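# Detach both clips from the cell, leads stay connected

## Task

Get both clips off the cell and set them down somewhere away from it. The strips must not end up bent, and the leads must stay plugged in the whole time.

## Robot and tools

Robot: two arms, left_arm and right_arm, each with a two-finger gripper. Bases in the scene frame: left_arm at (+0.032, +0.248, +0.041) m with quat_wxyz (+1.000, 0, 0, +0.003); right_arm at (+0.029, -0.351, +0.023) m with quat_wxyz (+1.000, 0, 0, +0.027). A two-camera stand is fixed to the floor behind the arms.

Frames: the scene frame has its origin at table-top height, halfway between the arms' nominal bases. +z is up, +x points out over the table, and left_arm is on the +y side. Image left and right do not match the arm names. All hand poses, velocities, targets and wrist-camera poses are given in each arm's own base frame. Fixed cameras and the table use the scene frame. Reported hand pose and orientation can be off by a few cm, more at long reach. The fingers point along the gripper's +z axis and open and close along its y axis. end_effector_position is the point between the pads, about 1 cm behind the tips.

Row layout, shared by every moving call: one flat list of 16 numbers covering both arms, even if only one moves. Order: left_arm x, y, z (metres), qw, qx, qy, qz (w first), opening, then the same 8 for right_arm. Position and quaternion are absolute targets in that arm's base frame, not offsets. Opening runs from -1 (closed) to +1 (fully open, 0.094 m).

execute_actions(actions, cameras): actions is a list of up to 15 actions. Each action is a list of up to 15 rows, one row per 1/30 s step. A short action repeats its last row to fill 15 steps. An action is refused for both arms if any target lies more than 0.6 m from that gripper's current position along any of its axes. If the first action fails that check against the last reported state, or any action is malformed, the whole call is rejected. An empty actions list returns images of all cameras plus the full state, including the scene number. cameras takes a list of names; ["all"] means every camera, [] means none.

move(target, speed, blend, opening_speed, grip_force, blocking, cameras): target is one 16-number row, or a list of up to 15 rows done in sequence. It has no 0.6 m limit, and the whole list shares 10 s. Each gripper follows a straight line from its current Hand target. speed is in m/s, 0.002 to 2.9 (default 0.25), either one value or one per target; rotation is capped at twice that in rad/s. blend is in metres and rounds corners; 0 means stop at each target. opening_speed is the change per second on the -1..1 scale, at least 0.2. grip_force is in newtons per pad, 10 to 50, either one value or one per arm. It persists until changed and starts at full; lower values close slowly. blocking=false returns after about 0.5 s while the motion continues, and a new move takes over from the old one. Paths do not avoid obstacles or the other arm. A path near an arm's own base can flip its shoulder, so route around the base. An opening change pauses motion only as described: the first target within 10 mm, or a later target on arrival. The result adds a move: line with the ending and any limits. done means at rest within 10 mm and 2 degrees. Other endings include off_target, moving, held and fault. limits=paced means clipping; limits=held means steps were withheld.

wait(seconds 0 to 10): the arms hold their last commands, and a running move carries on. stop: brakes a running move, which needs some room. zoom_image(camera, region [x0,y0,x1,y1], at most 504x504 px) enlarges part of the newest image from one camera. finished_scene(scene): ends the scene for good. Call it only when the clips are clear and everything stays put without the robot.

Holding still: for an idle arm, resend the exact pose from the last result before it began idling, plus its opening, in every call. Keep orientation steady by repeating the same quaternion rather than the drifted reading. An opening of 0 is a real command, so resend the current one to leave a gripper unchanged.

Control behaviour: each step clips orientation to within 40 degrees of the measured one, and position takes priority. One action may fall short. Check the Hand target line and send the rest next time. Friction and load can leave a gripper a few cm off target without any contact. Near the first joint's axis, small hand motions can swing the whole arm. Joint ranges (rad): waist -2.618 to 3.054, shoulder 0 to 3.142, elbow 0 to 3.142 (straight at 2.901), wrist pitch and yaw -1.571 to 1.571, wrist roll -2.094 to 2.094.

Results: grip_measured uses the opening scale and reads up to about 2.5 mm wide when empty. On a firmly held part it reads about 3 mm narrower, or for some grippers up to 1.4 mm wider. Force grows about 1 N per 0.001 below first contact, then jumps to the force limit near 20 N. To release, command well above grip_measured. Use slow closing on fragile parts. Joint torques include gravity, have fixed offsets and noise, and joints 1 to 3 wrap at ±28 N m. A Joint velocities line reading 'within noise' means that arm is still. Motor heat rises from holding loads, outstretched arms and pushing at unreachable targets. MOTOR HOT appears at 75 °C; at 90 °C the arm folds and idles; at 100 °C it collapses. The scene keeps running while you think.

Cameras (896x504): cam_head_left, cam_head_right, cam_high, cam_low, cam_left_wrist, cam_right_wrist. Wrist images may lag during motion. Calibration is approximate, to within a few mm or degrees.

Avoid: dropping parts, releasing anything still moving, things leaving the table, fast impacts, hard presses, any contact between the two arms (including one gripper closing on the other's fingers), strain on wrist-camera cables, bending the strips, and pulling the leads out.

Each tool is called after ">>>" as name([rows], argument=value, ...), one row to a line, values as JSON.

## Session

>>> execute_actions(actions=[])

>>> zoom_image(camera="cam_high", region=[350, 170, 490, 310])

>>> zoom_image(camera="cam_low", region=[460, 260, 680, 400])

>>> zoom_image(camera="cam_head_left", region=[380, 170, 510, 260])

Scene clock: 0.00 s.
left_arm: end_effector_position=(+0.4032, +0.0604, +0.0838) grip_measured=+1.000 end_effector_quat_wxyz=(+0.554, -0.093, +0.826, +0.049) | right_arm: end_effector_position=(+0.4028, -0.0249, +0.1256) grip_measured=+1.000 end_effector_quat_wxyz=(+0.612, +0.106, +0.776, -0.115)
Joint positions: left_arm=[0.109 1.596 0.421 0.782 -0.085 -0.058 0.094] | right_arm=[0.125 1.551 0.403 0.897 0.435 0.057 0.094]
Joint velocities: within noise
Joint torques (N m): no reading
Motor temperatures (°C): left_arm=[29 31 34 29 32 28 31] | right_arm=[31 29 35 35 30 29 33]
Heat: left arm: 34 °C; right arm: 35 °C.
Hand target: left_arm +0.4059, +0.0608, +0.0900; +0.561, -0.093, +0.821, +0.050 | right_arm +0.4060, -0.0249, +0.1367; +0.624, +0.110, +0.765, -0.113
Tool commands: left_gripper/opening=+1.0 right_gripper/opening=+1.0
camera_calibration:
cam_left_wrist: T_world_to_cam=[[0.191983, -0.981396, 0.00226821, -0.0181323], [-0.704613, -0.139446, -0.695755, 0.392464], [0.683127, 0.131975, -0.718275, -0.129165], [0, 0, 0, 1]] pos_world=[0.368253, 0.0539791, 0.180324]
cam_right_wrist: T_world_to_cam=[[-0.28119, -0.95561, 0.0879917, 0.0759049], [-0.619903, 0.11088, -0.776805, 0.386818], [0.732566, -0.272976, -0.623564, -0.133454], [0, 0, 0, 1]] pos_world=[0.358898, -0.00678485, 0.210586]

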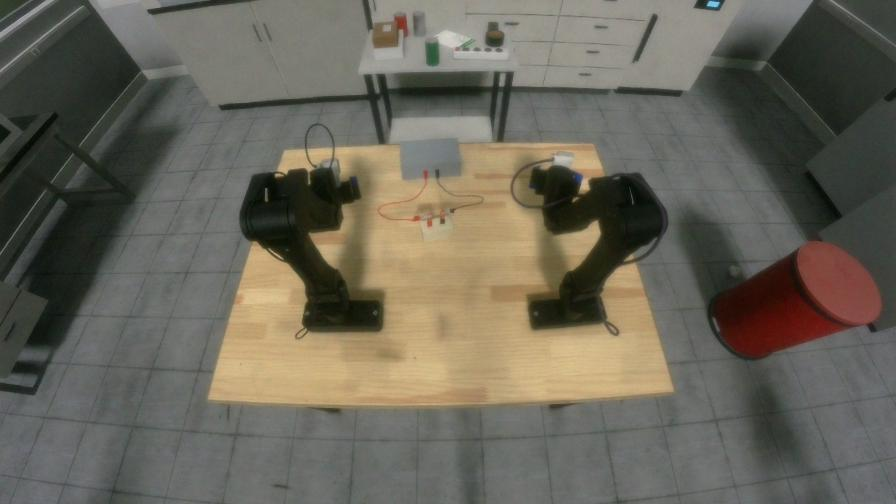

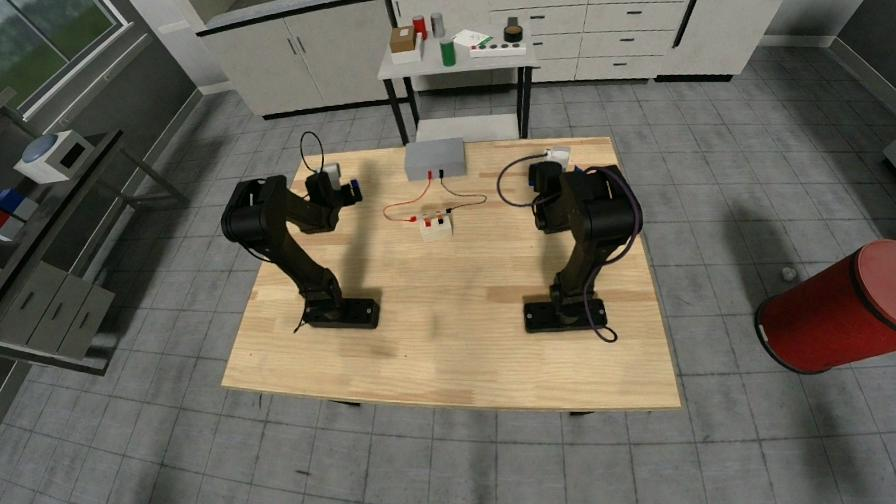

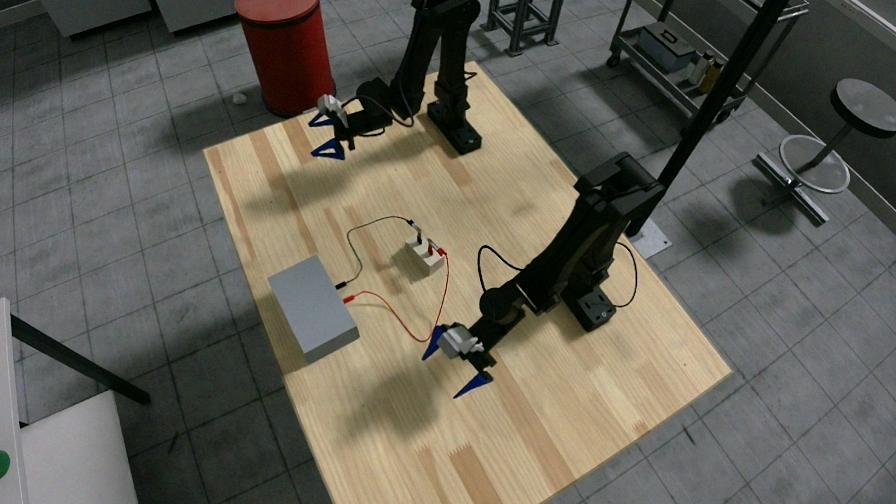

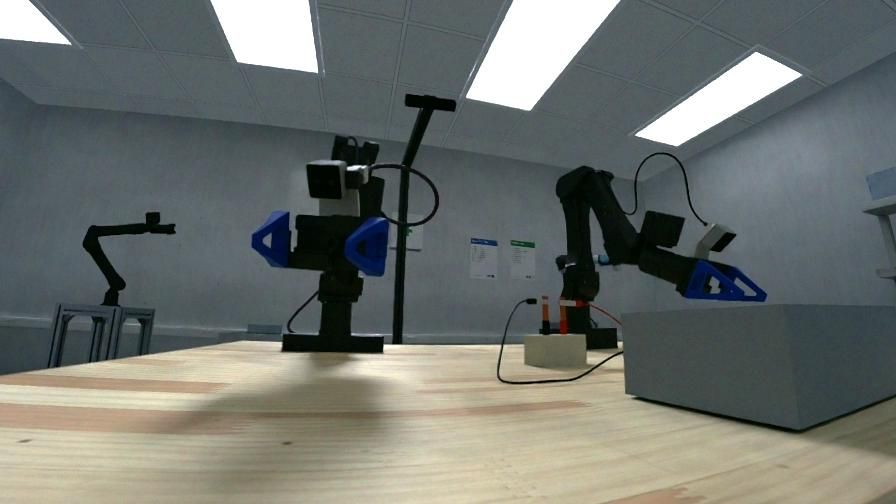

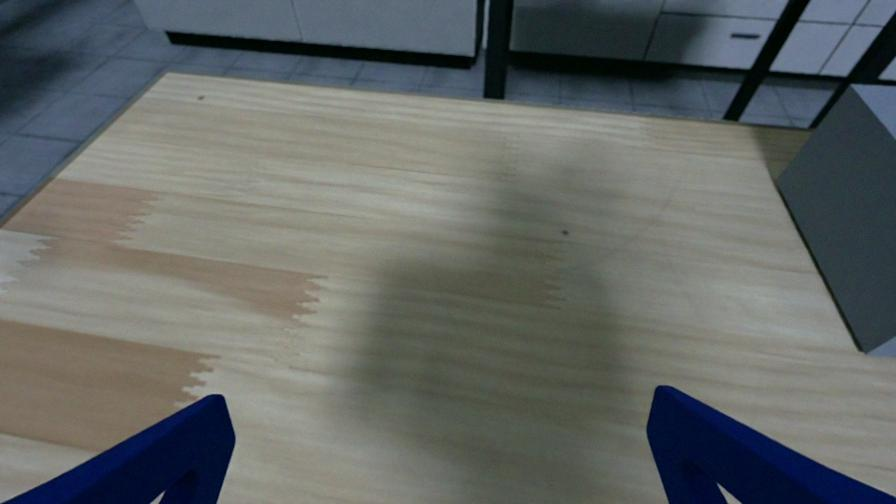

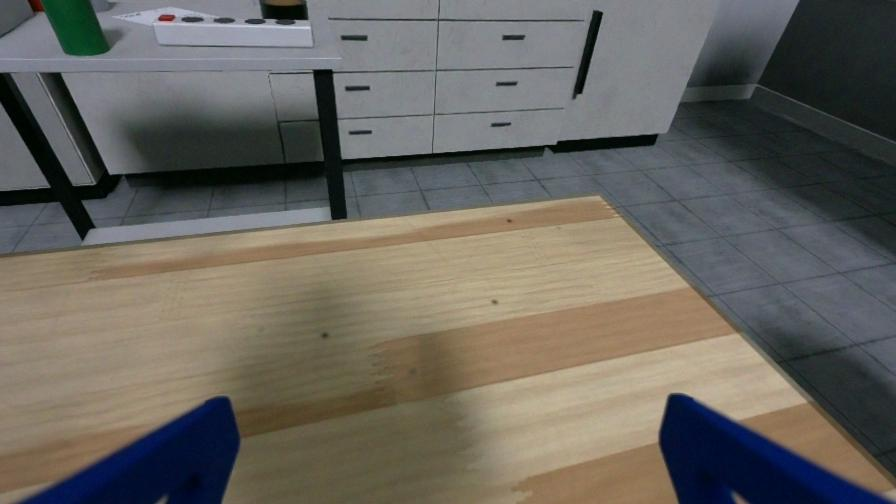

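Scaled by 3.600 from the camera's 896x504 image, which has a finer 1280x720 frame.

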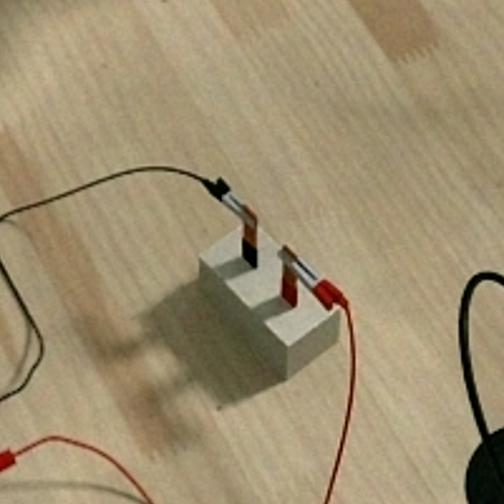

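Scaled by 2.291 from the camera's 896x504 image, which has a finer 1280x720 frame.

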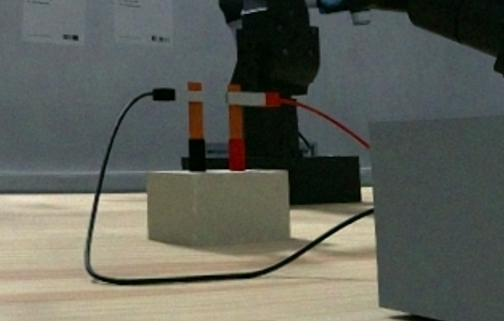

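Scaled by 3.877 from the camera's 896x504 image, which has a finer 1280x720 frame.

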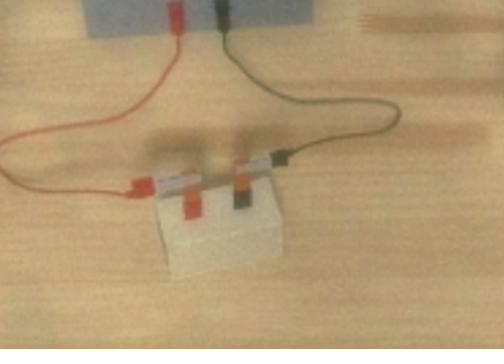

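>>> move([
  [0.276,-0.11,0.20,0,0.6225,0.7826,0,-0.3,0.4060,-0.0249,0.1367,0.624,0.110,0.765,-0.113,1],
  [0.276,-0.197,0.126,0,0.6225,0.7826,0,-0.3,0.4060,-0.0249,0.1367,0.624,0.110,0.765,-0.113,1],
], blend=[0.02,0], cameras=["cam_left_wrist","cam_low"])

>>> zoom_image(camera="cam_low", region=[520, 230, 660, 340])

Scene clock: 13.73 s.
left_arm: end_effector_position=(+0.2767, -0.1980, +0.1271) grip_measured=-0.299 end_effector_quat_wxyz=(+0.002, +0.626, +0.780, -0.001) | right_arm: end_effector_position=(+0.4028, -0.0249, +0.1256) grip_measured=+1.000 end_effector_quat_wxyz=(+0.612, +0.106, +0.776, -0.115)
Joint positions: left_arm=[-0.622 1.829 1.604 -1.342 0.003 0.731 0.033] | right_arm=[0.125 1.551 0.403 0.897 0.435 0.057 0.094]
Joint torques (N m): left_arm=[-0.05 -9.05 6.3 0.37 -0.07 -0.06] | right_arm=[-0.02 -5.08 6.74 1.67 0.08 -0.02]
Heat: left arm: 36 °C; right arm: 37 °C.
Hand target: left_arm +0.2760, -0.1970, +0.1260; +0.000, +0.623, +0.783, +0.000 | right_arm +0.4059, -0.0250, +0.1367; +0.624, +0.110, +0.765, -0.113
Off the commanded pose: left_arm 0.002 m, 1 deg | right_arm 0.012 m, 2 deg.
move: off_target (right_arm)
camera_calibration:
cam_left_wrist: T_world_to_cam=[[-0.981191, -0.192905, 0.00717765, 0.232607], [-0.174542, 0.902441, 0.393873, 0.218481], [-0.0824576, 0.385212, -0.919137, 0.310054], [0, 0, 0, 1]] pos_world=[0.291932, -0.271731, 0.197259]
Images, in order (width x height): cam_low 896x504, cam_left_wrist 896x504.

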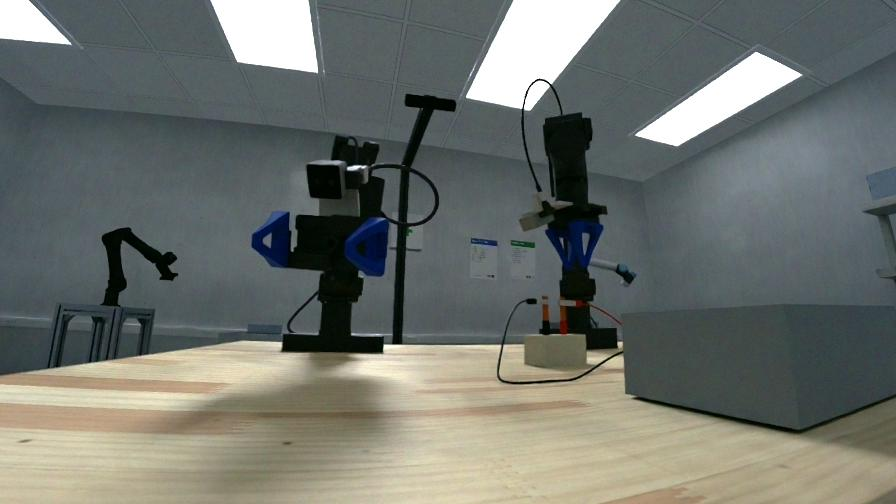

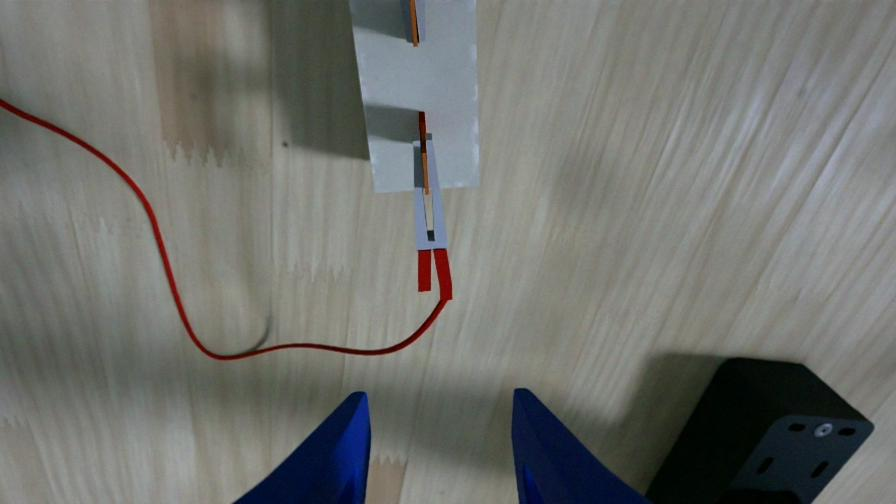

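Scaled by 3.600 from the camera's 896x504 image, which has a finer 1280x720 frame.

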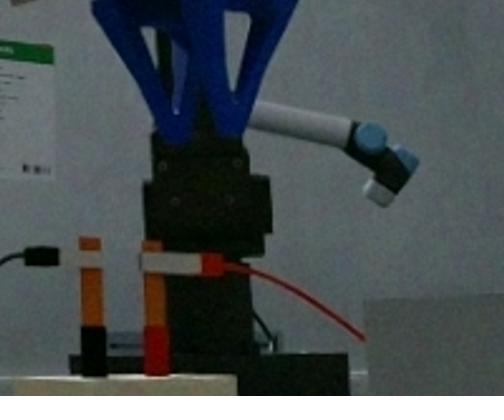

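>>> move([
  [0.278,-0.193,0.09,0,0.5878,0.809,0,-0.3,0.4060,-0.0249,0.1367,0.624,0.110,0.765,-0.113,1],
  [0.278,-0.193,0.066,0,0.5878,0.809,0,-0.3,0.4060,-0.0249,0.1367,0.624,0.110,0.765,-0.113,1],
], speed=0.1, blend=[0.005,0], cameras=["cam_left_wrist","cam_low"])

>>> zoom_image(camera="cam_low", region=[530, 260, 630, 340])

>>> zoom_image(camera="cam_left_wrist", region=[300, 250, 600, 500])

Scene clock: 29.53 s.
left_arm: end_effector_position=(+0.2784, -0.1964, +0.0699) grip_measured=-0.299 end_effector_quat_wxyz=(+0.006, +0.594, +0.805, -0.001) | right_arm: end_effector_position=(+0.4028, -0.0249, +0.1256) grip_measured=+1.000 end_effector_quat_wxyz=(+0.612, +0.106, +0.776, -0.115)
Joint positions: left_arm=[-0.616 1.843 1.394 -1.109 0.003 0.656 0.033] | right_arm=[0.125 1.551 0.403 0.897 0.435 0.057 0.094]
Joint torques (N m): left_arm=[0.47 -8.51 6.06 0.35 -0.07 -0.07] | right_arm=[-0.05 -5.05 6.74 1.68 0.09 -0.02]
Heat: left arm: 36 °C; right arm: 38 °C.
Hand target: left_arm +0.2780, -0.1930, +0.0660; +0.000, +0.588, +0.809, +0.000 | right_arm +0.4059, -0.0250, +0.1367; +0.624, +0.110, +0.765, -0.113
Off the commanded pose: left_arm 0.005 m, 1 deg | right_arm 0.012 m, 2 deg.
move: off_target (right_arm)
camera_calibration:
cam_left_wrist: T_world_to_cam=[[-0.962225, -0.272246, 0.00229153, 0.214504], [-0.250076, 0.887134, 0.387886, 0.25821], [-0.107633, 0.372661, -0.921704, 0.261722], [0, 0, 0, 1]] pos_world=[0.299143, -0.268202, 0.140583]
Images, in order (width x height): cam_low 896x504, cam_left_wrist 896x504.

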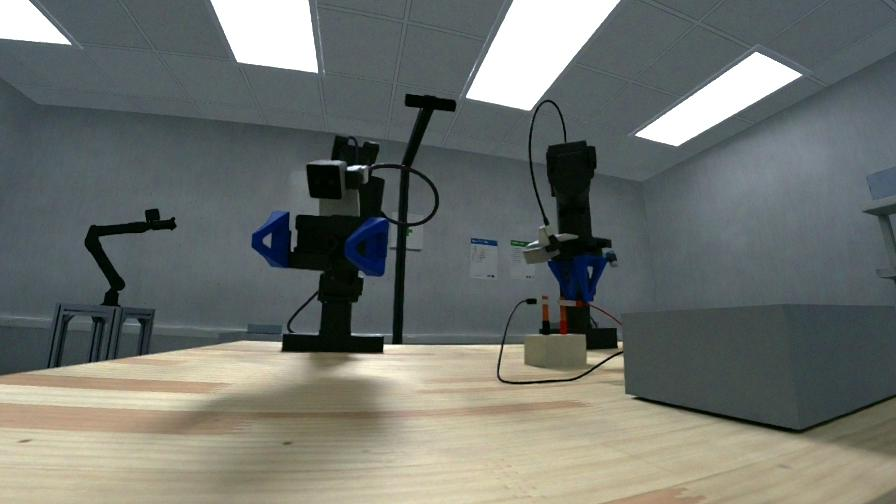

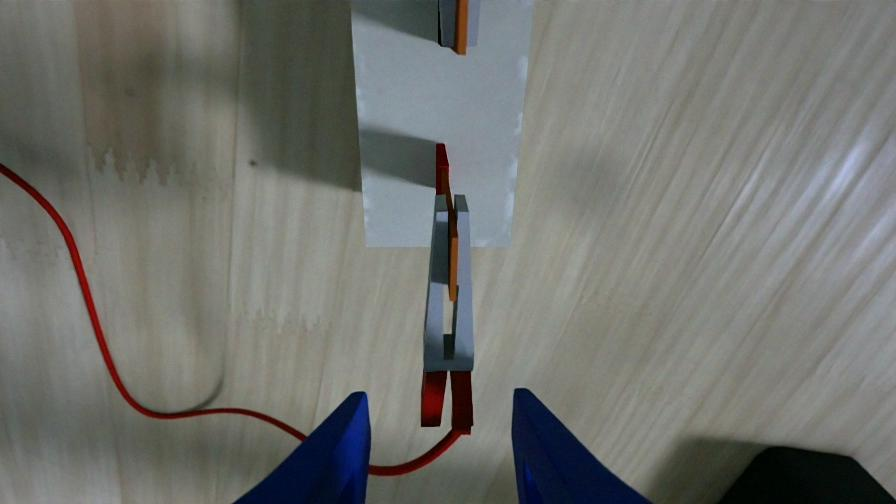

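Scaled by 5.040 from the camera's 896x504 image, which has a finer 1280x720 frame.

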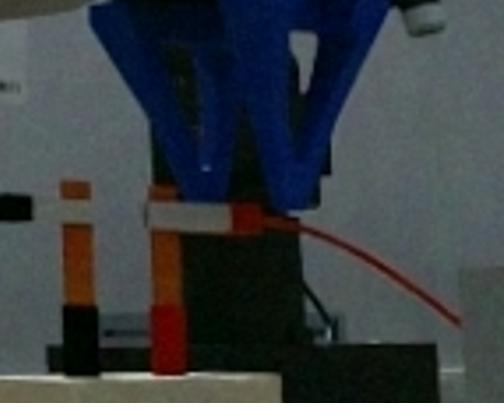

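Scaled by 1.680 from the camera's 896x504 image, which has a finer 1280x720 frame.

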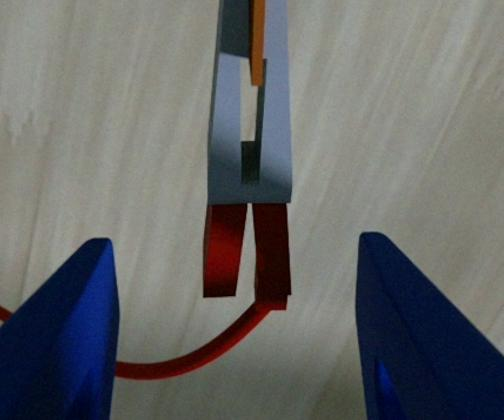

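>>> move([
  [0.276,-0.192,0.055,0,0.5878,0.809,0,-0.4,0.4060,-0.0249,0.1367,0.624,0.110,0.765,-0.113,1],
  [0.276,-0.192,0.055,0,0.5878,0.809,0,-0.72,0.4060,-0.0249,0.1367,0.624,0.110,0.765,-0.113,1],
], speed=0.08, opening_speed=0.4, cameras=["cam_left_wrist","cam_low"])

>>> zoom_image(camera="cam_low", region=[530, 260, 630, 340])

>>> zoom_image(camera="cam_left_wrist", region=[300, 250, 600, 500])

Scene clock: 41.53 s.
left_arm: end_effector_position=(+0.2775, -0.1957, +0.0601) grip_measured=-0.719 end_effector_quat_wxyz=(+0.008, +0.593, +0.805, -0.001) | right_arm: end_effector_position=(+0.4028, -0.0249, +0.1256) grip_measured=+1.000 end_effector_quat_wxyz=(+0.612, +0.106, +0.776, -0.115)
Joint positions: left_arm=[-0.616 1.843 1.354 -1.065 0.003 0.655 0.013] | right_arm=[0.125 1.551 0.403 0.897 0.435 0.057 0.094]
Joint torques (N m): left_arm=[0.34 -8.31 5.87 0.37 -0.07 -0.09] | right_arm=[-0.05 -5.07 6.75 1.68 0.09 -0.02]
Heat: left arm: 36 °C; right arm: 38 °C.
Hand target: left_arm +0.2759, -0.1919, +0.0550; +0.000, +0.588, +0.809, +0.000 | right_arm +0.4059, -0.0250, +0.1367; +0.624, +0.110, +0.765, -0.113
Off the commanded pose: left_arm 0.006 m, 1 deg | right_arm 0.012 m, 2 deg.
move: off_target (right_arm)
camera_calibration:
cam_left_wrist: T_world_to_cam=[[-0.961919, -0.273336, -0.000577977, 0.213671], [-0.252532, 0.887892, 0.384545, 0.262303], [-0.104597, 0.370047, -0.923106, 0.251043], [0, 0, 0, 1]] pos_world=[0.298032, -0.26739, 0.130995]
Images, in order (width x height): cam_low 896x504, cam_left_wrist 896x504.

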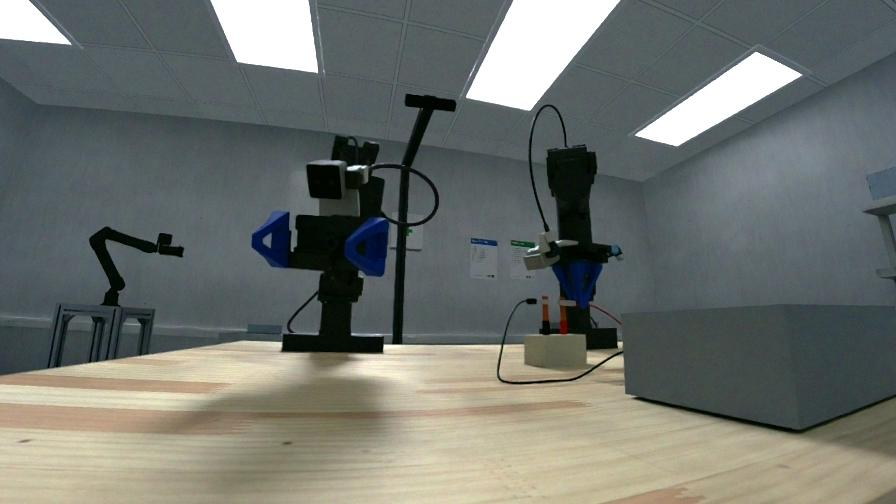

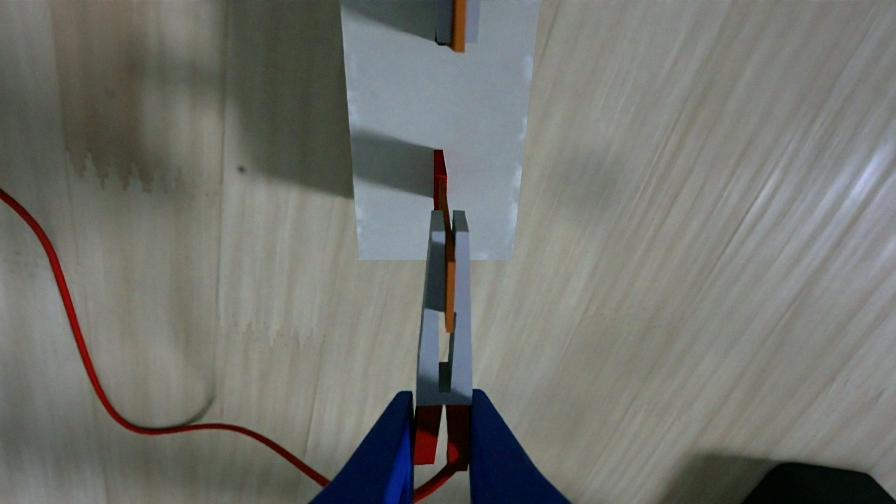

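Scaled by 5.040 from the camera's 896x504 image, which has a finer 1280x720 frame.

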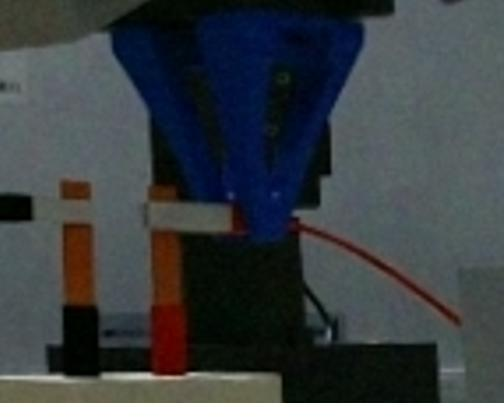

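Scaled by 1.680 from the camera's 896x504 image, which has a finer 1280x720 frame.

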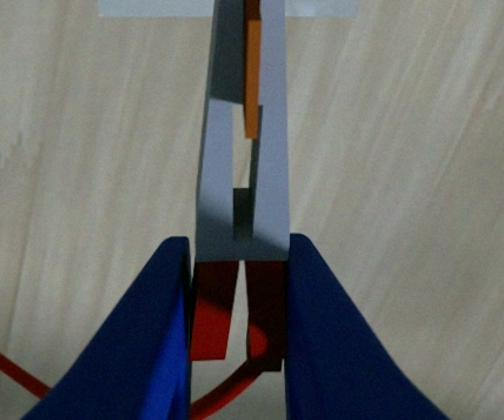

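>>> move([
  [0.276,-0.192,0.049,0,0.5878,0.809,0,-0.68,0.4060,-0.0249,0.1367,0.624,0.110,0.765,-0.113,1],
  [0.276,-0.192,0.049,0,0.5878,0.809,0,-0.9,0.4060,-0.0249,0.1367,0.624,0.110,0.765,-0.113,1],
], speed=0.04, opening_speed=0.2, cameras=["cam_left_wrist"])

>>> zoom_image(camera="cam_left_wrist", region=[360, 200, 560, 500])

Scene clock: 48.80 s.
left_arm: end_effector_position=(+0.2777, -0.1959, +0.0553) grip_measured=-0.837 end_effector_quat_wxyz=(+0.010, +0.593, +0.805, -0.001) | right_arm: end_effector_position=(+0.4028, -0.0249, +0.1256) grip_measured=+1.000 end_effector_quat_wxyz=(+0.612, +0.106, +0.776, -0.115)
Joint positions: left_arm=[-0.616 1.847 1.338 -1.042 0.003 0.654 0.008] | right_arm=[0.125 1.551 0.403 0.897 0.435 0.057 0.094]
Joint torques (N m): left_arm=[0.39 -8.01 5.76 0.37 -0.07 -0.09] | right_arm=[-0.03 -5.05 6.71 1.68 0.09 -0.01]
Heat: left arm: 35 °C; right arm: 39 °C.
Hand target: left_arm +0.2759, -0.1919, +0.0491; +0.000, +0.588, +0.809, +0.000 | right_arm +0.4059, -0.0250, +0.1367; +0.624, +0.110, +0.765, -0.113
Off the commanded pose: left_arm 0.008 m, 1 deg | right_arm 0.012 m, 2 deg.
move: off_target (right_arm)
camera_calibration:
cam_left_wrist: T_world_to_cam=[[-0.961821, -0.273668, -0.00252423, 0.213886], [-0.253806, 0.888488, 0.382324, 0.264943], [-0.102387, 0.368368, -0.924025, 0.245727], [0, 0, 0, 1]] pos_world=[0.298123, -0.267383, 0.126304]
Images, in order (width x height): cam_left_wrist 896x504.

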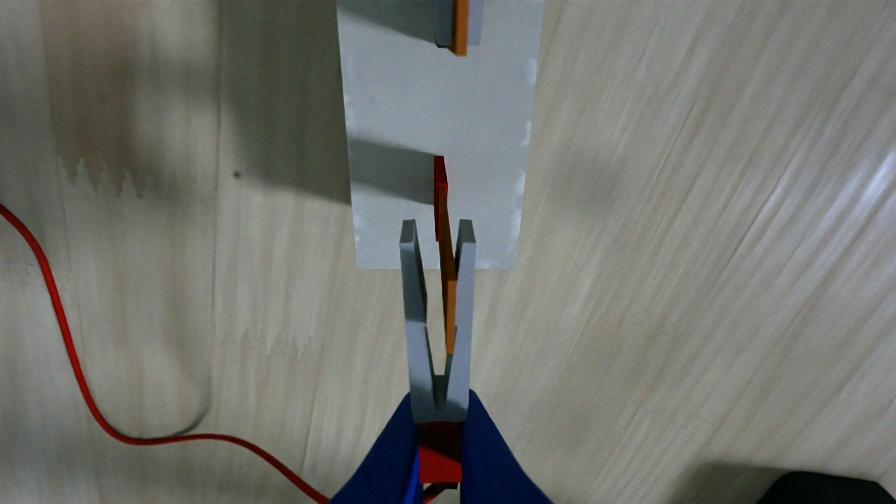

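Scaled by 1.680 from the camera's 896x504 image, which has a finer 1280x720 frame.

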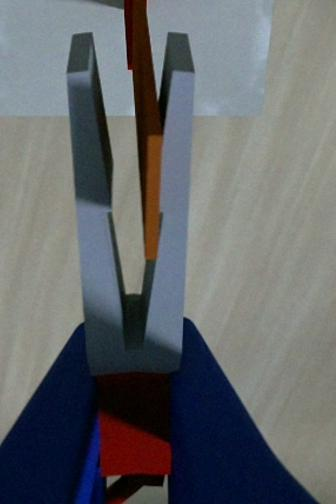

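>>> move([
  [0.271,-0.181,0.050,0,0.5878,0.809,0,-0.9,0.4060,-0.0249,0.1367,0.624,0.110,0.765,-0.113,1],
  [0.256,-0.135,0.052,0,0.5878,0.809,0,-0.9,0.4060,-0.0249,0.1367,0.624,0.110,0.765,-0.113,1],
  [0.240,-0.070,0.04,0,0.5878,0.809,0,-0.9,0.4060,-0.0249,0.1367,0.624,0.110,0.765,-0.113,1],
  [0.240,-0.060,-0.027,0,0.5878,0.809,0,-0.9,0.4060,-0.0249,0.1367,0.624,0.110,0.765,-0.113,1],
], speed=[0.05,0.1,0.15,0.07], blend=[0.003,0.01,0.01,0], cameras=["cam_high","cam_low"])

>>> zoom_image(camera="cam_low", region=[510, 270, 660, 380])

Scene clock: 61.23 s.
left_arm: end_effector_position=(+0.2438, -0.0620, -0.0236) grip_measured=-0.837 end_effector_quat_wxyz=(+0.006, +0.586, +0.810, +0.004) | right_arm: end_effector_position=(+0.4028, -0.0249, +0.1256) grip_measured=+1.000 end_effector_quat_wxyz=(+0.612, +0.106, +0.776, -0.115)
Joint positions: left_arm=[-0.255 1.679 0.781 -0.659 -0.003 0.997 0.008] | right_arm=[0.125 1.551 0.403 0.897 0.435 0.057 0.094]
Joint torques (N m): left_arm=[0.46 -5.74 5.11 0.36 -0.01 0.11] | right_arm=[-0.05 -5.04 6.71 1.67 0.1 -0.01]
Heat: left arm: 35 °C; right arm: 39 °C.
Hand target: left_arm +0.2399, -0.0600, -0.0269; +0.000, +0.588, +0.809, +0.000 | right_arm +0.4059, -0.0250, +0.1367; +0.624, +0.110, +0.765, -0.113
Off the commanded pose: left_arm 0.005 m, 1 deg | right_arm 0.012 m, 2 deg.
move: off_target (right_arm)
Images, in order (width x height): cam_high 896x504, cam_low 896x504.

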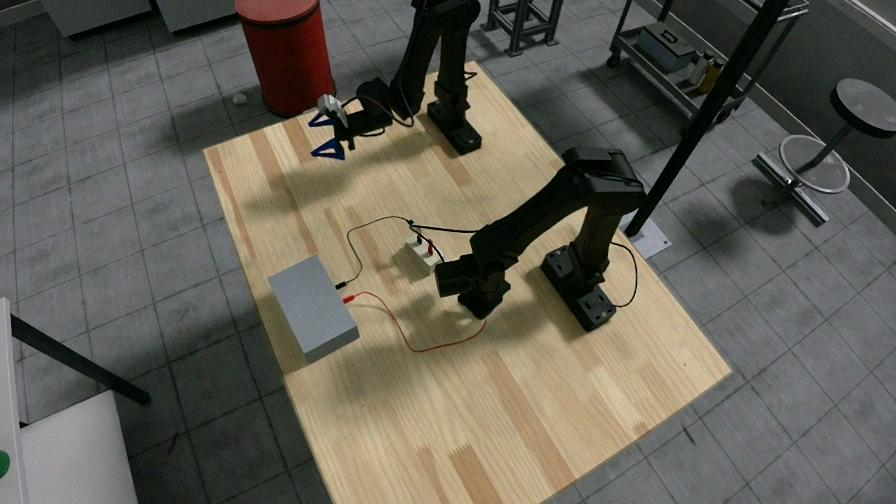

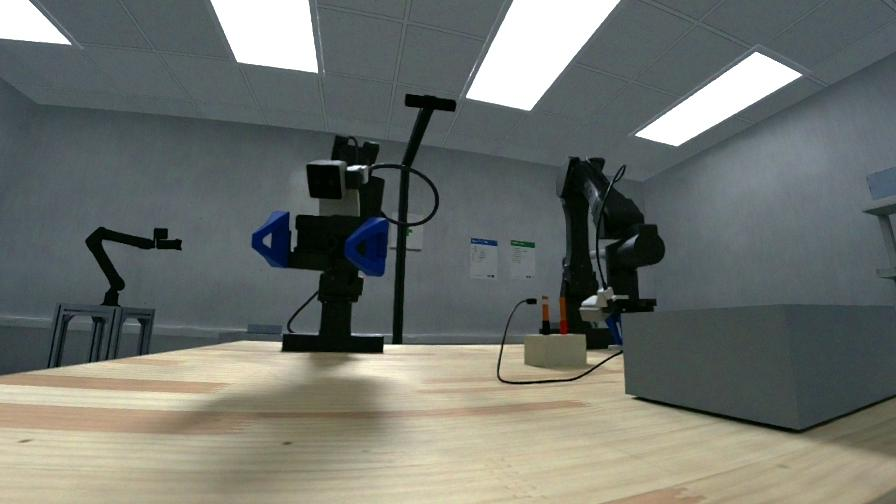

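Scaled by 3.360 from the camera's 896x504 image, which has a finer 1280x720 frame.

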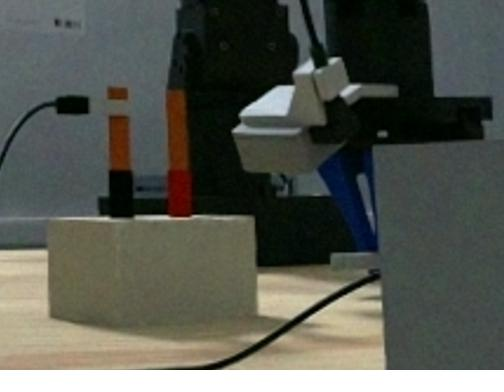

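>>> move([
  [0.240,-0.060,-0.033,0,0.5878,0.809,0,-0.9,0.4060,-0.0249,0.1367,0.624,0.110,0.765,-0.113,0],
  [0.240,-0.060,-0.033,0,0.5878,0.809,0,-0.4,0.4060,-0.0249,0.1367,0.624,0.110,0.765,-0.113,0],
], speed=0.04, opening_speed=0.6)

>>> move([
  [0.240,-0.060,0.10,0,0.5878,0.809,0,-0.4,0.4060,-0.0249,0.1367,0.624,0.110,0.765,-0.113,0],
  [0.22,0.04,0.15,0,0.5878,0.809,0,-0.4,0.31,0.18,0.20,0,0.7934,-0.6088,0,0],
  [0.22,0.06,0.15,0,0.5878,0.809,0,-0.4,0.297,0.290,0.128,0,0.7934,-0.6088,0,-0.3],
], speed=0.2, cameras=["cam_low","cam_right_wrist","cam_head_left"])

>>> zoom_image(camera="cam_low", region=[480, 230, 620, 340])

Scene clock: 72.43 s.
left_arm: end_effector_position=(+0.2451, -0.0624, -0.0289) grip_measured=-0.401 end_effector_quat_wxyz=(+0.008, +0.586, +0.810, +0.005) | right_arm: end_effector_position=(+0.4028, -0.0249, +0.1256) grip_measured=+0.002 end_effector_quat_wxyz=(+0.612, +0.106, +0.776, -0.115)
Joint positions: left_arm=[-0.255 1.694 0.772 -0.63 -0.003 0.998 0.028] | right_arm=[0.125 1.551 0.403 0.897 0.435 0.057 0.047]
Joint torques (N m): left_arm=[0.46 -5.65 4.94 0.36 0 0.11] | right_arm=[-0.05 -5.05 6.74 1.68 0.1 -0.02]
Heat: left arm: 35 °C; right arm: 39 °C.
Hand target: left_arm +0.2400, -0.0600, -0.0329; +0.000, +0.588, +0.809, +0.000 | right_arm +0.4059, -0.0250, +0.1367; +0.624, +0.110, +0.765, -0.113
Off the commanded pose: left_arm 0.007 m, 1 deg | right_arm 0.012 m, 2 deg.
move: off_target (right_arm)

Scene clock: 82.07 s.
left_arm: end_effector_position=(+0.2195, +0.0590, +0.1420) grip_measured=-0.401 end_effector_quat_wxyz=(-0.003, +0.586, +0.811, -0.002) | right_arm: end_effector_position=(+0.2903, +0.2833, +0.1218) grip_measured=-0.298 end_effector_quat_wxyz=(+0.018, +0.795, -0.606, +0.001)
Joint positions: left_arm=[0.256 1.409 1.222 -1.391 -0.003 1.507 0.028] | right_arm=[0.774 2.152 2.042 -1.498 0.007 -1.065 0.033]
Joint torques (N m): left_arm=[0.39 -5.04 8.81 0.09 0 0.11] | right_arm=[-0.31 -9.06 9.63 0.32 -0.08 0.02]
Heat: left arm: 36 °C; right arm: 39 °C.
Hand target: left_arm +0.2199, +0.0599, +0.1498; +0.000, +0.588, +0.809, +0.000 | right_arm +0.2969, +0.2897, +0.1281; +0.000, +0.793, -0.609, +0.000
Off the commanded pose: left_arm 0.008 m, 1 deg | right_arm 0.011 m, 2 deg.
move: off_target (right_arm); target 3's new opening was sent with right_arm's hand 0.011 m and 2 deg from that target
camera_calibration:
cam_right_wrist: T_world_to_cam=[[0.951117, 0.305616, -0.0444473, -0.359827], [0.292018, -0.843133, 0.4515, 0.135872], [0.100511, -0.442408, -0.891164, 0.294733], [0, 0, 0, 1]] pos_world=[0.272937, 0.35492, 0.185315]
Images, in order (width x height): cam_head_left 896x504, cam_low 896x504, cam_right_wrist 896x504.

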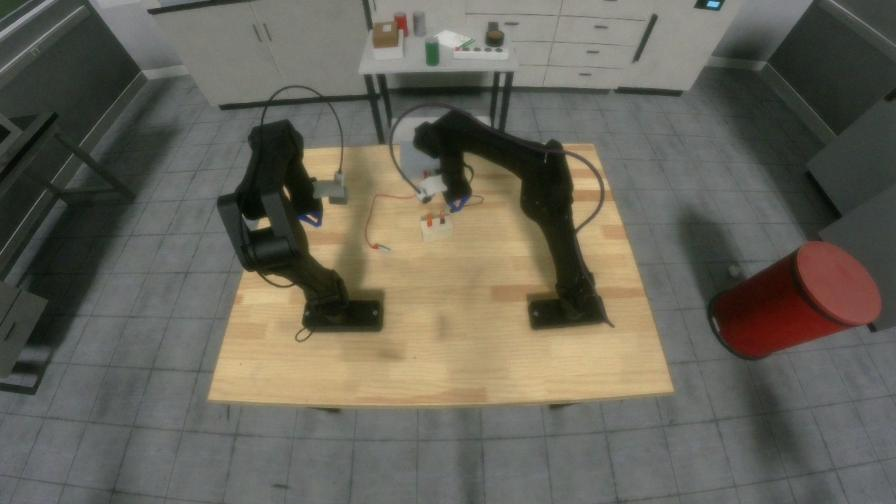

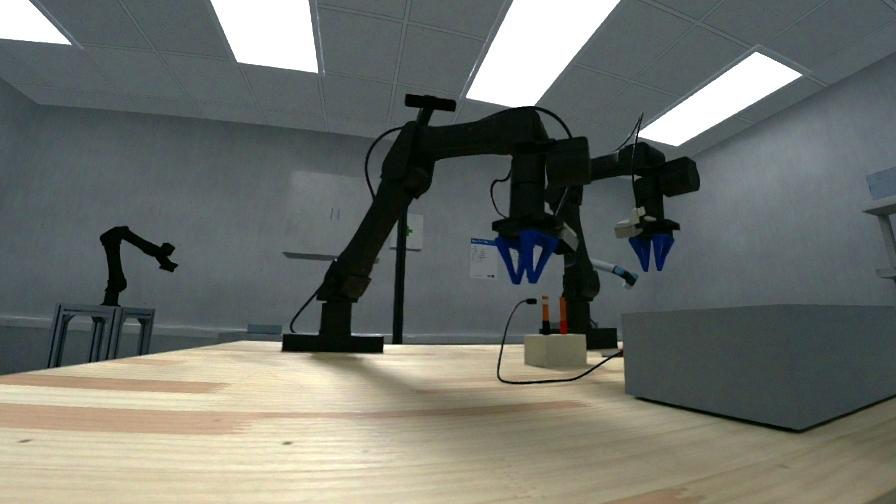

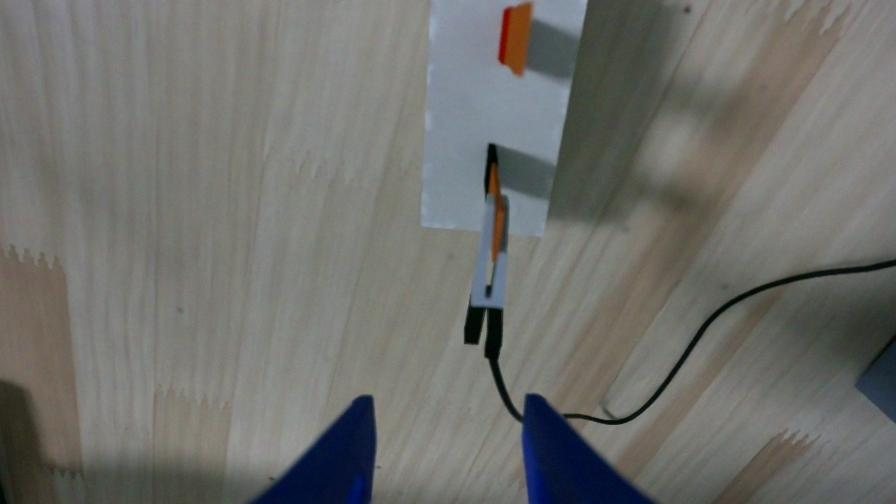

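Scaled by 3.600 from the camera's 896x504 image, which has a finer 1280x720 frame.

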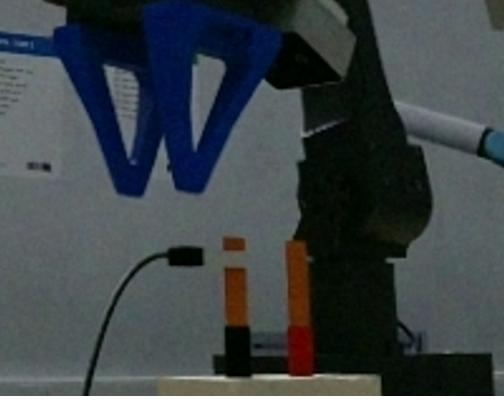

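>>> move([
  [0.22,0.06,0.15,0,0.5878,0.809,0,-0.4,0.301,0.295,0.115,0,0.7826,-0.6225,0,-0.3],
  [0.22,0.06,0.15,0,0.5878,0.809,0,-0.4,0.300,0.295,0.090,0,0.7826,-0.6225,0,-0.3],
], speed=0.1, blend=[0.005,0], cameras=["cam_right_wrist","cam_low"])

>>> zoom_image(camera="cam_low", region=[500, 260, 600, 340])

>>> zoom_image(camera="cam_right_wrist", region=[300, 250, 600, 500])

Scene clock: 92.03 s.
left_arm: end_effector_position=(+0.2195, +0.0590, +0.1420) grip_measured=-0.401 end_effector_quat_wxyz=(-0.003, +0.586, +0.811, -0.002) | right_arm: end_effector_position=(+0.2986, +0.2914, +0.0926) grip_measured=-0.298 end_effector_quat_wxyz=(+0.006, +0.784, -0.621, +0.003)
Joint positions: left_arm=[0.256 1.409 1.222 -1.391 -0.003 1.507 0.028] | right_arm=[0.774 2.165 1.948 -1.364 0.007 -1.027 0.033]
Joint torques (N m): left_arm=[0.42 -5.05 8.77 0.09 -0.01 0.12] | right_arm=[-0.03 -9.32 6.16 0.45 -0.07 0.03]
Heat: left arm: 38 °C; right arm: 39 °C.
Hand target: left_arm +0.2199, +0.0599, +0.1498; +0.000, +0.588, +0.809, +0.000 | right_arm +0.3001, +0.2949, +0.0901; +0.000, +0.783, -0.623, +0.000
Off the commanded pose: left_arm 0.008 m, 1 deg | right_arm 0.005 m, 1 deg.
move: done
camera_calibration:
cam_right_wrist: T_world_to_cam=[[0.96273, 0.269666, -0.0207801, -0.366679], [0.25081, -0.861371, 0.441739, 0.171923], [0.101223, -0.430487, -0.896903, 0.268356], [0, 0, 0, 1]] pos_world=[0.282729, 0.362495, 0.157125]
Images, in order (width x height): cam_low 896x504, cam_right_wrist 896x504.

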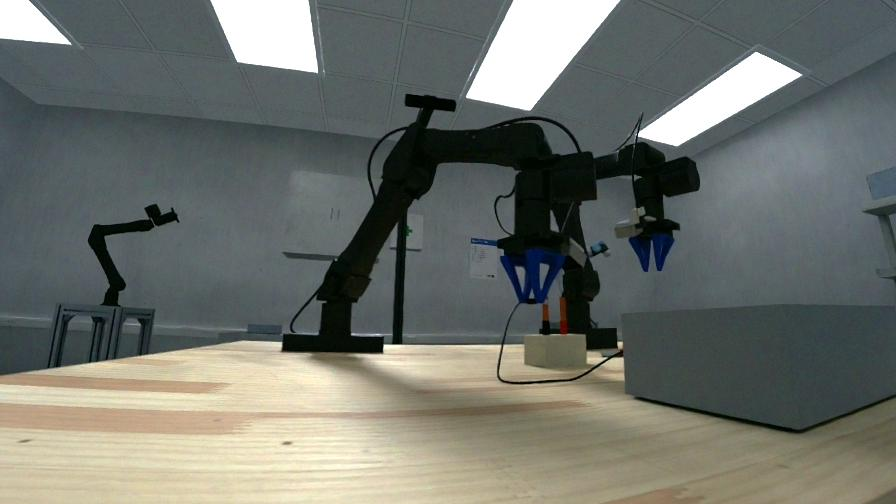

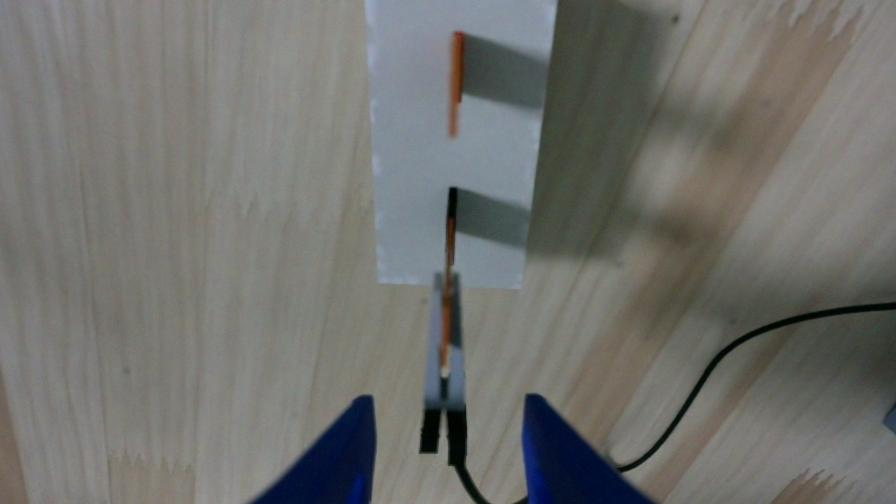

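Scaled by 5.040 from the camera's 896x504 image, which has a finer 1280x720 frame.

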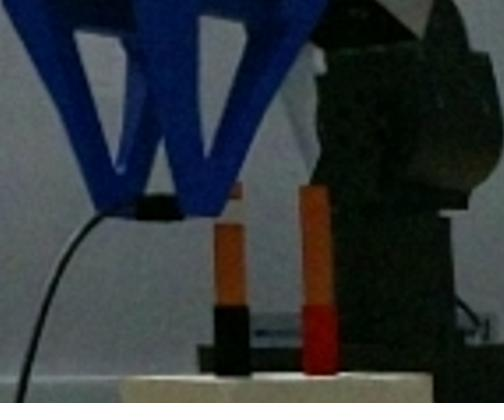

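Scaled by 1.680 from the camera's 896x504 image, which has a finer 1280x720 frame.

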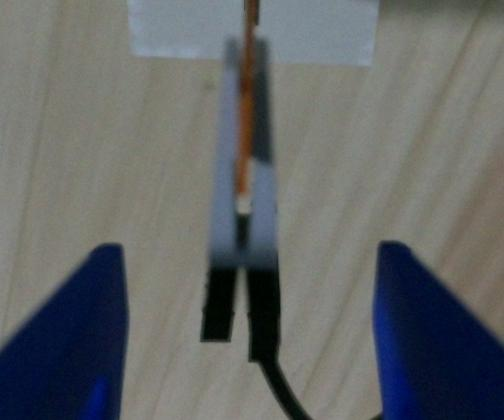

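>>> move([
  [0.22,0.06,0.15,0,0.5878,0.809,0,-0.4,0.2990,0.2942,0.0785,0,0.7826,-0.6225,0,-0.4],
  [0.22,0.06,0.15,0,0.5878,0.809,0,-0.4,0.2990,0.2942,0.0785,0,0.7826,-0.6225,0,-0.7],
], speed=0.08, opening_speed=0.4, cameras=["cam_right_wrist","cam_low"])

>>> zoom_image(camera="cam_low", region=[500, 260, 600, 340])

>>> zoom_image(camera="cam_right_wrist", region=[300, 250, 600, 500])

Scene clock: 102.23 s.
left_arm: end_effector_position=(+0.2195, +0.0590, +0.1420) grip_measured=-0.401 end_effector_quat_wxyz=(-0.003, +0.586, +0.811, -0.002) | right_arm: end_effector_position=(+0.2982, +0.2910, +0.0798) grip_measured=-0.698 end_effector_quat_wxyz=(+0.007, +0.783, -0.621, +0.002)
Joint positions: left_arm=[0.256 1.409 1.222 -1.391 -0.003 1.507 0.028] | right_arm=[0.774 2.165 1.897 -1.315 0.007 -1.027 0.014]
Joint torques (N m): left_arm=[0.44 -5.03 8.83 0.08 -0.01 0.11] | right_arm=[0.01 -9.66 5.9 0.45 -0.07 0.02]
Heat: left arm: 38 °C; right arm: 38 °C.
Hand target: left_arm +0.2199, +0.0599, +0.1498; +0.000, +0.588, +0.809, +0.000 | right_arm +0.2991, +0.2941, +0.0786; +0.000, +0.783, -0.622, +0.000
Off the commanded pose: left_arm 0.008 m, 1 deg | right_arm 0.004 m, 1 deg.
move: done
camera_calibration:
cam_right_wrist: T_world_to_cam=[[0.962809, 0.269249, -0.0224341, -0.366306], [0.251063, -0.860907, 0.442501, 0.177063], [0.0998295, -0.431677, -0.896487, 0.257441], [0, 0, 0, 1]] pos_world=[0.282528, 0.362194, 0.144224]
Images, in order (width x height): cam_low 896x504, cam_right_wrist 896x504.

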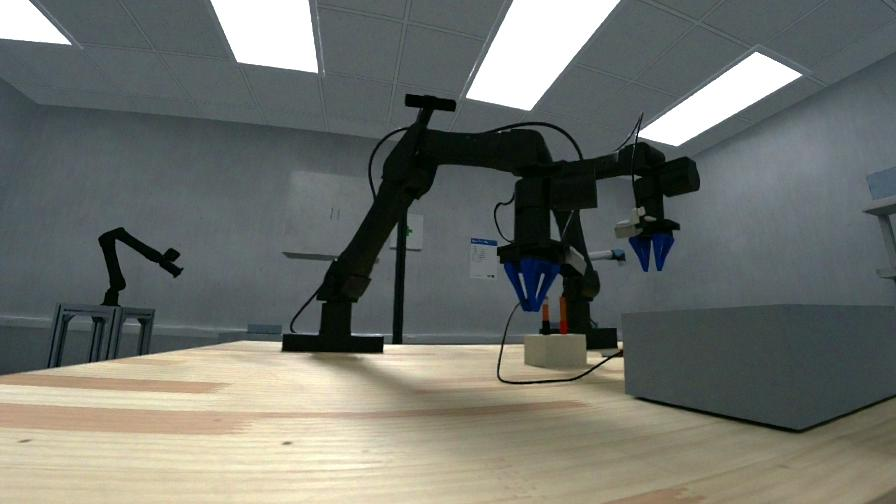

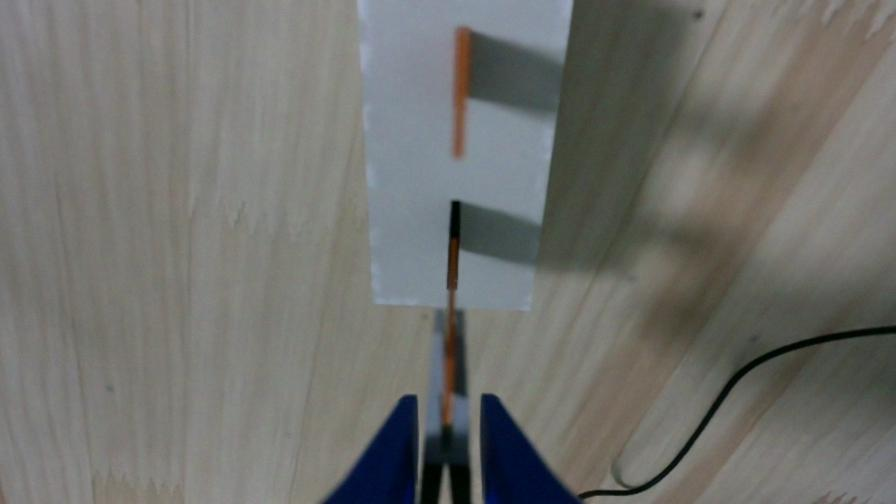

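Scaled by 5.040 from the camera's 896x504 image, which has a finer 1280x720 frame.

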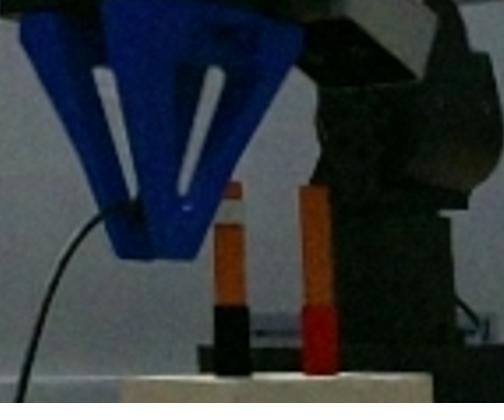

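Scaled by 1.680 from the camera's 896x504 image, which has a finer 1280x720 frame.

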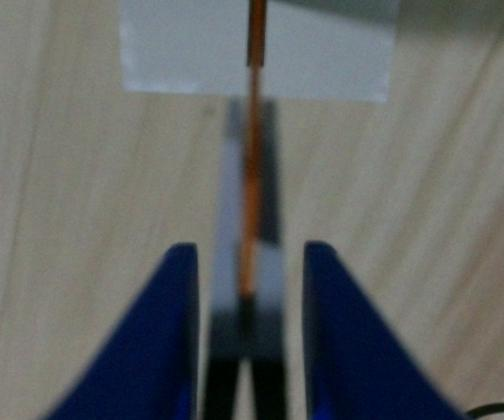

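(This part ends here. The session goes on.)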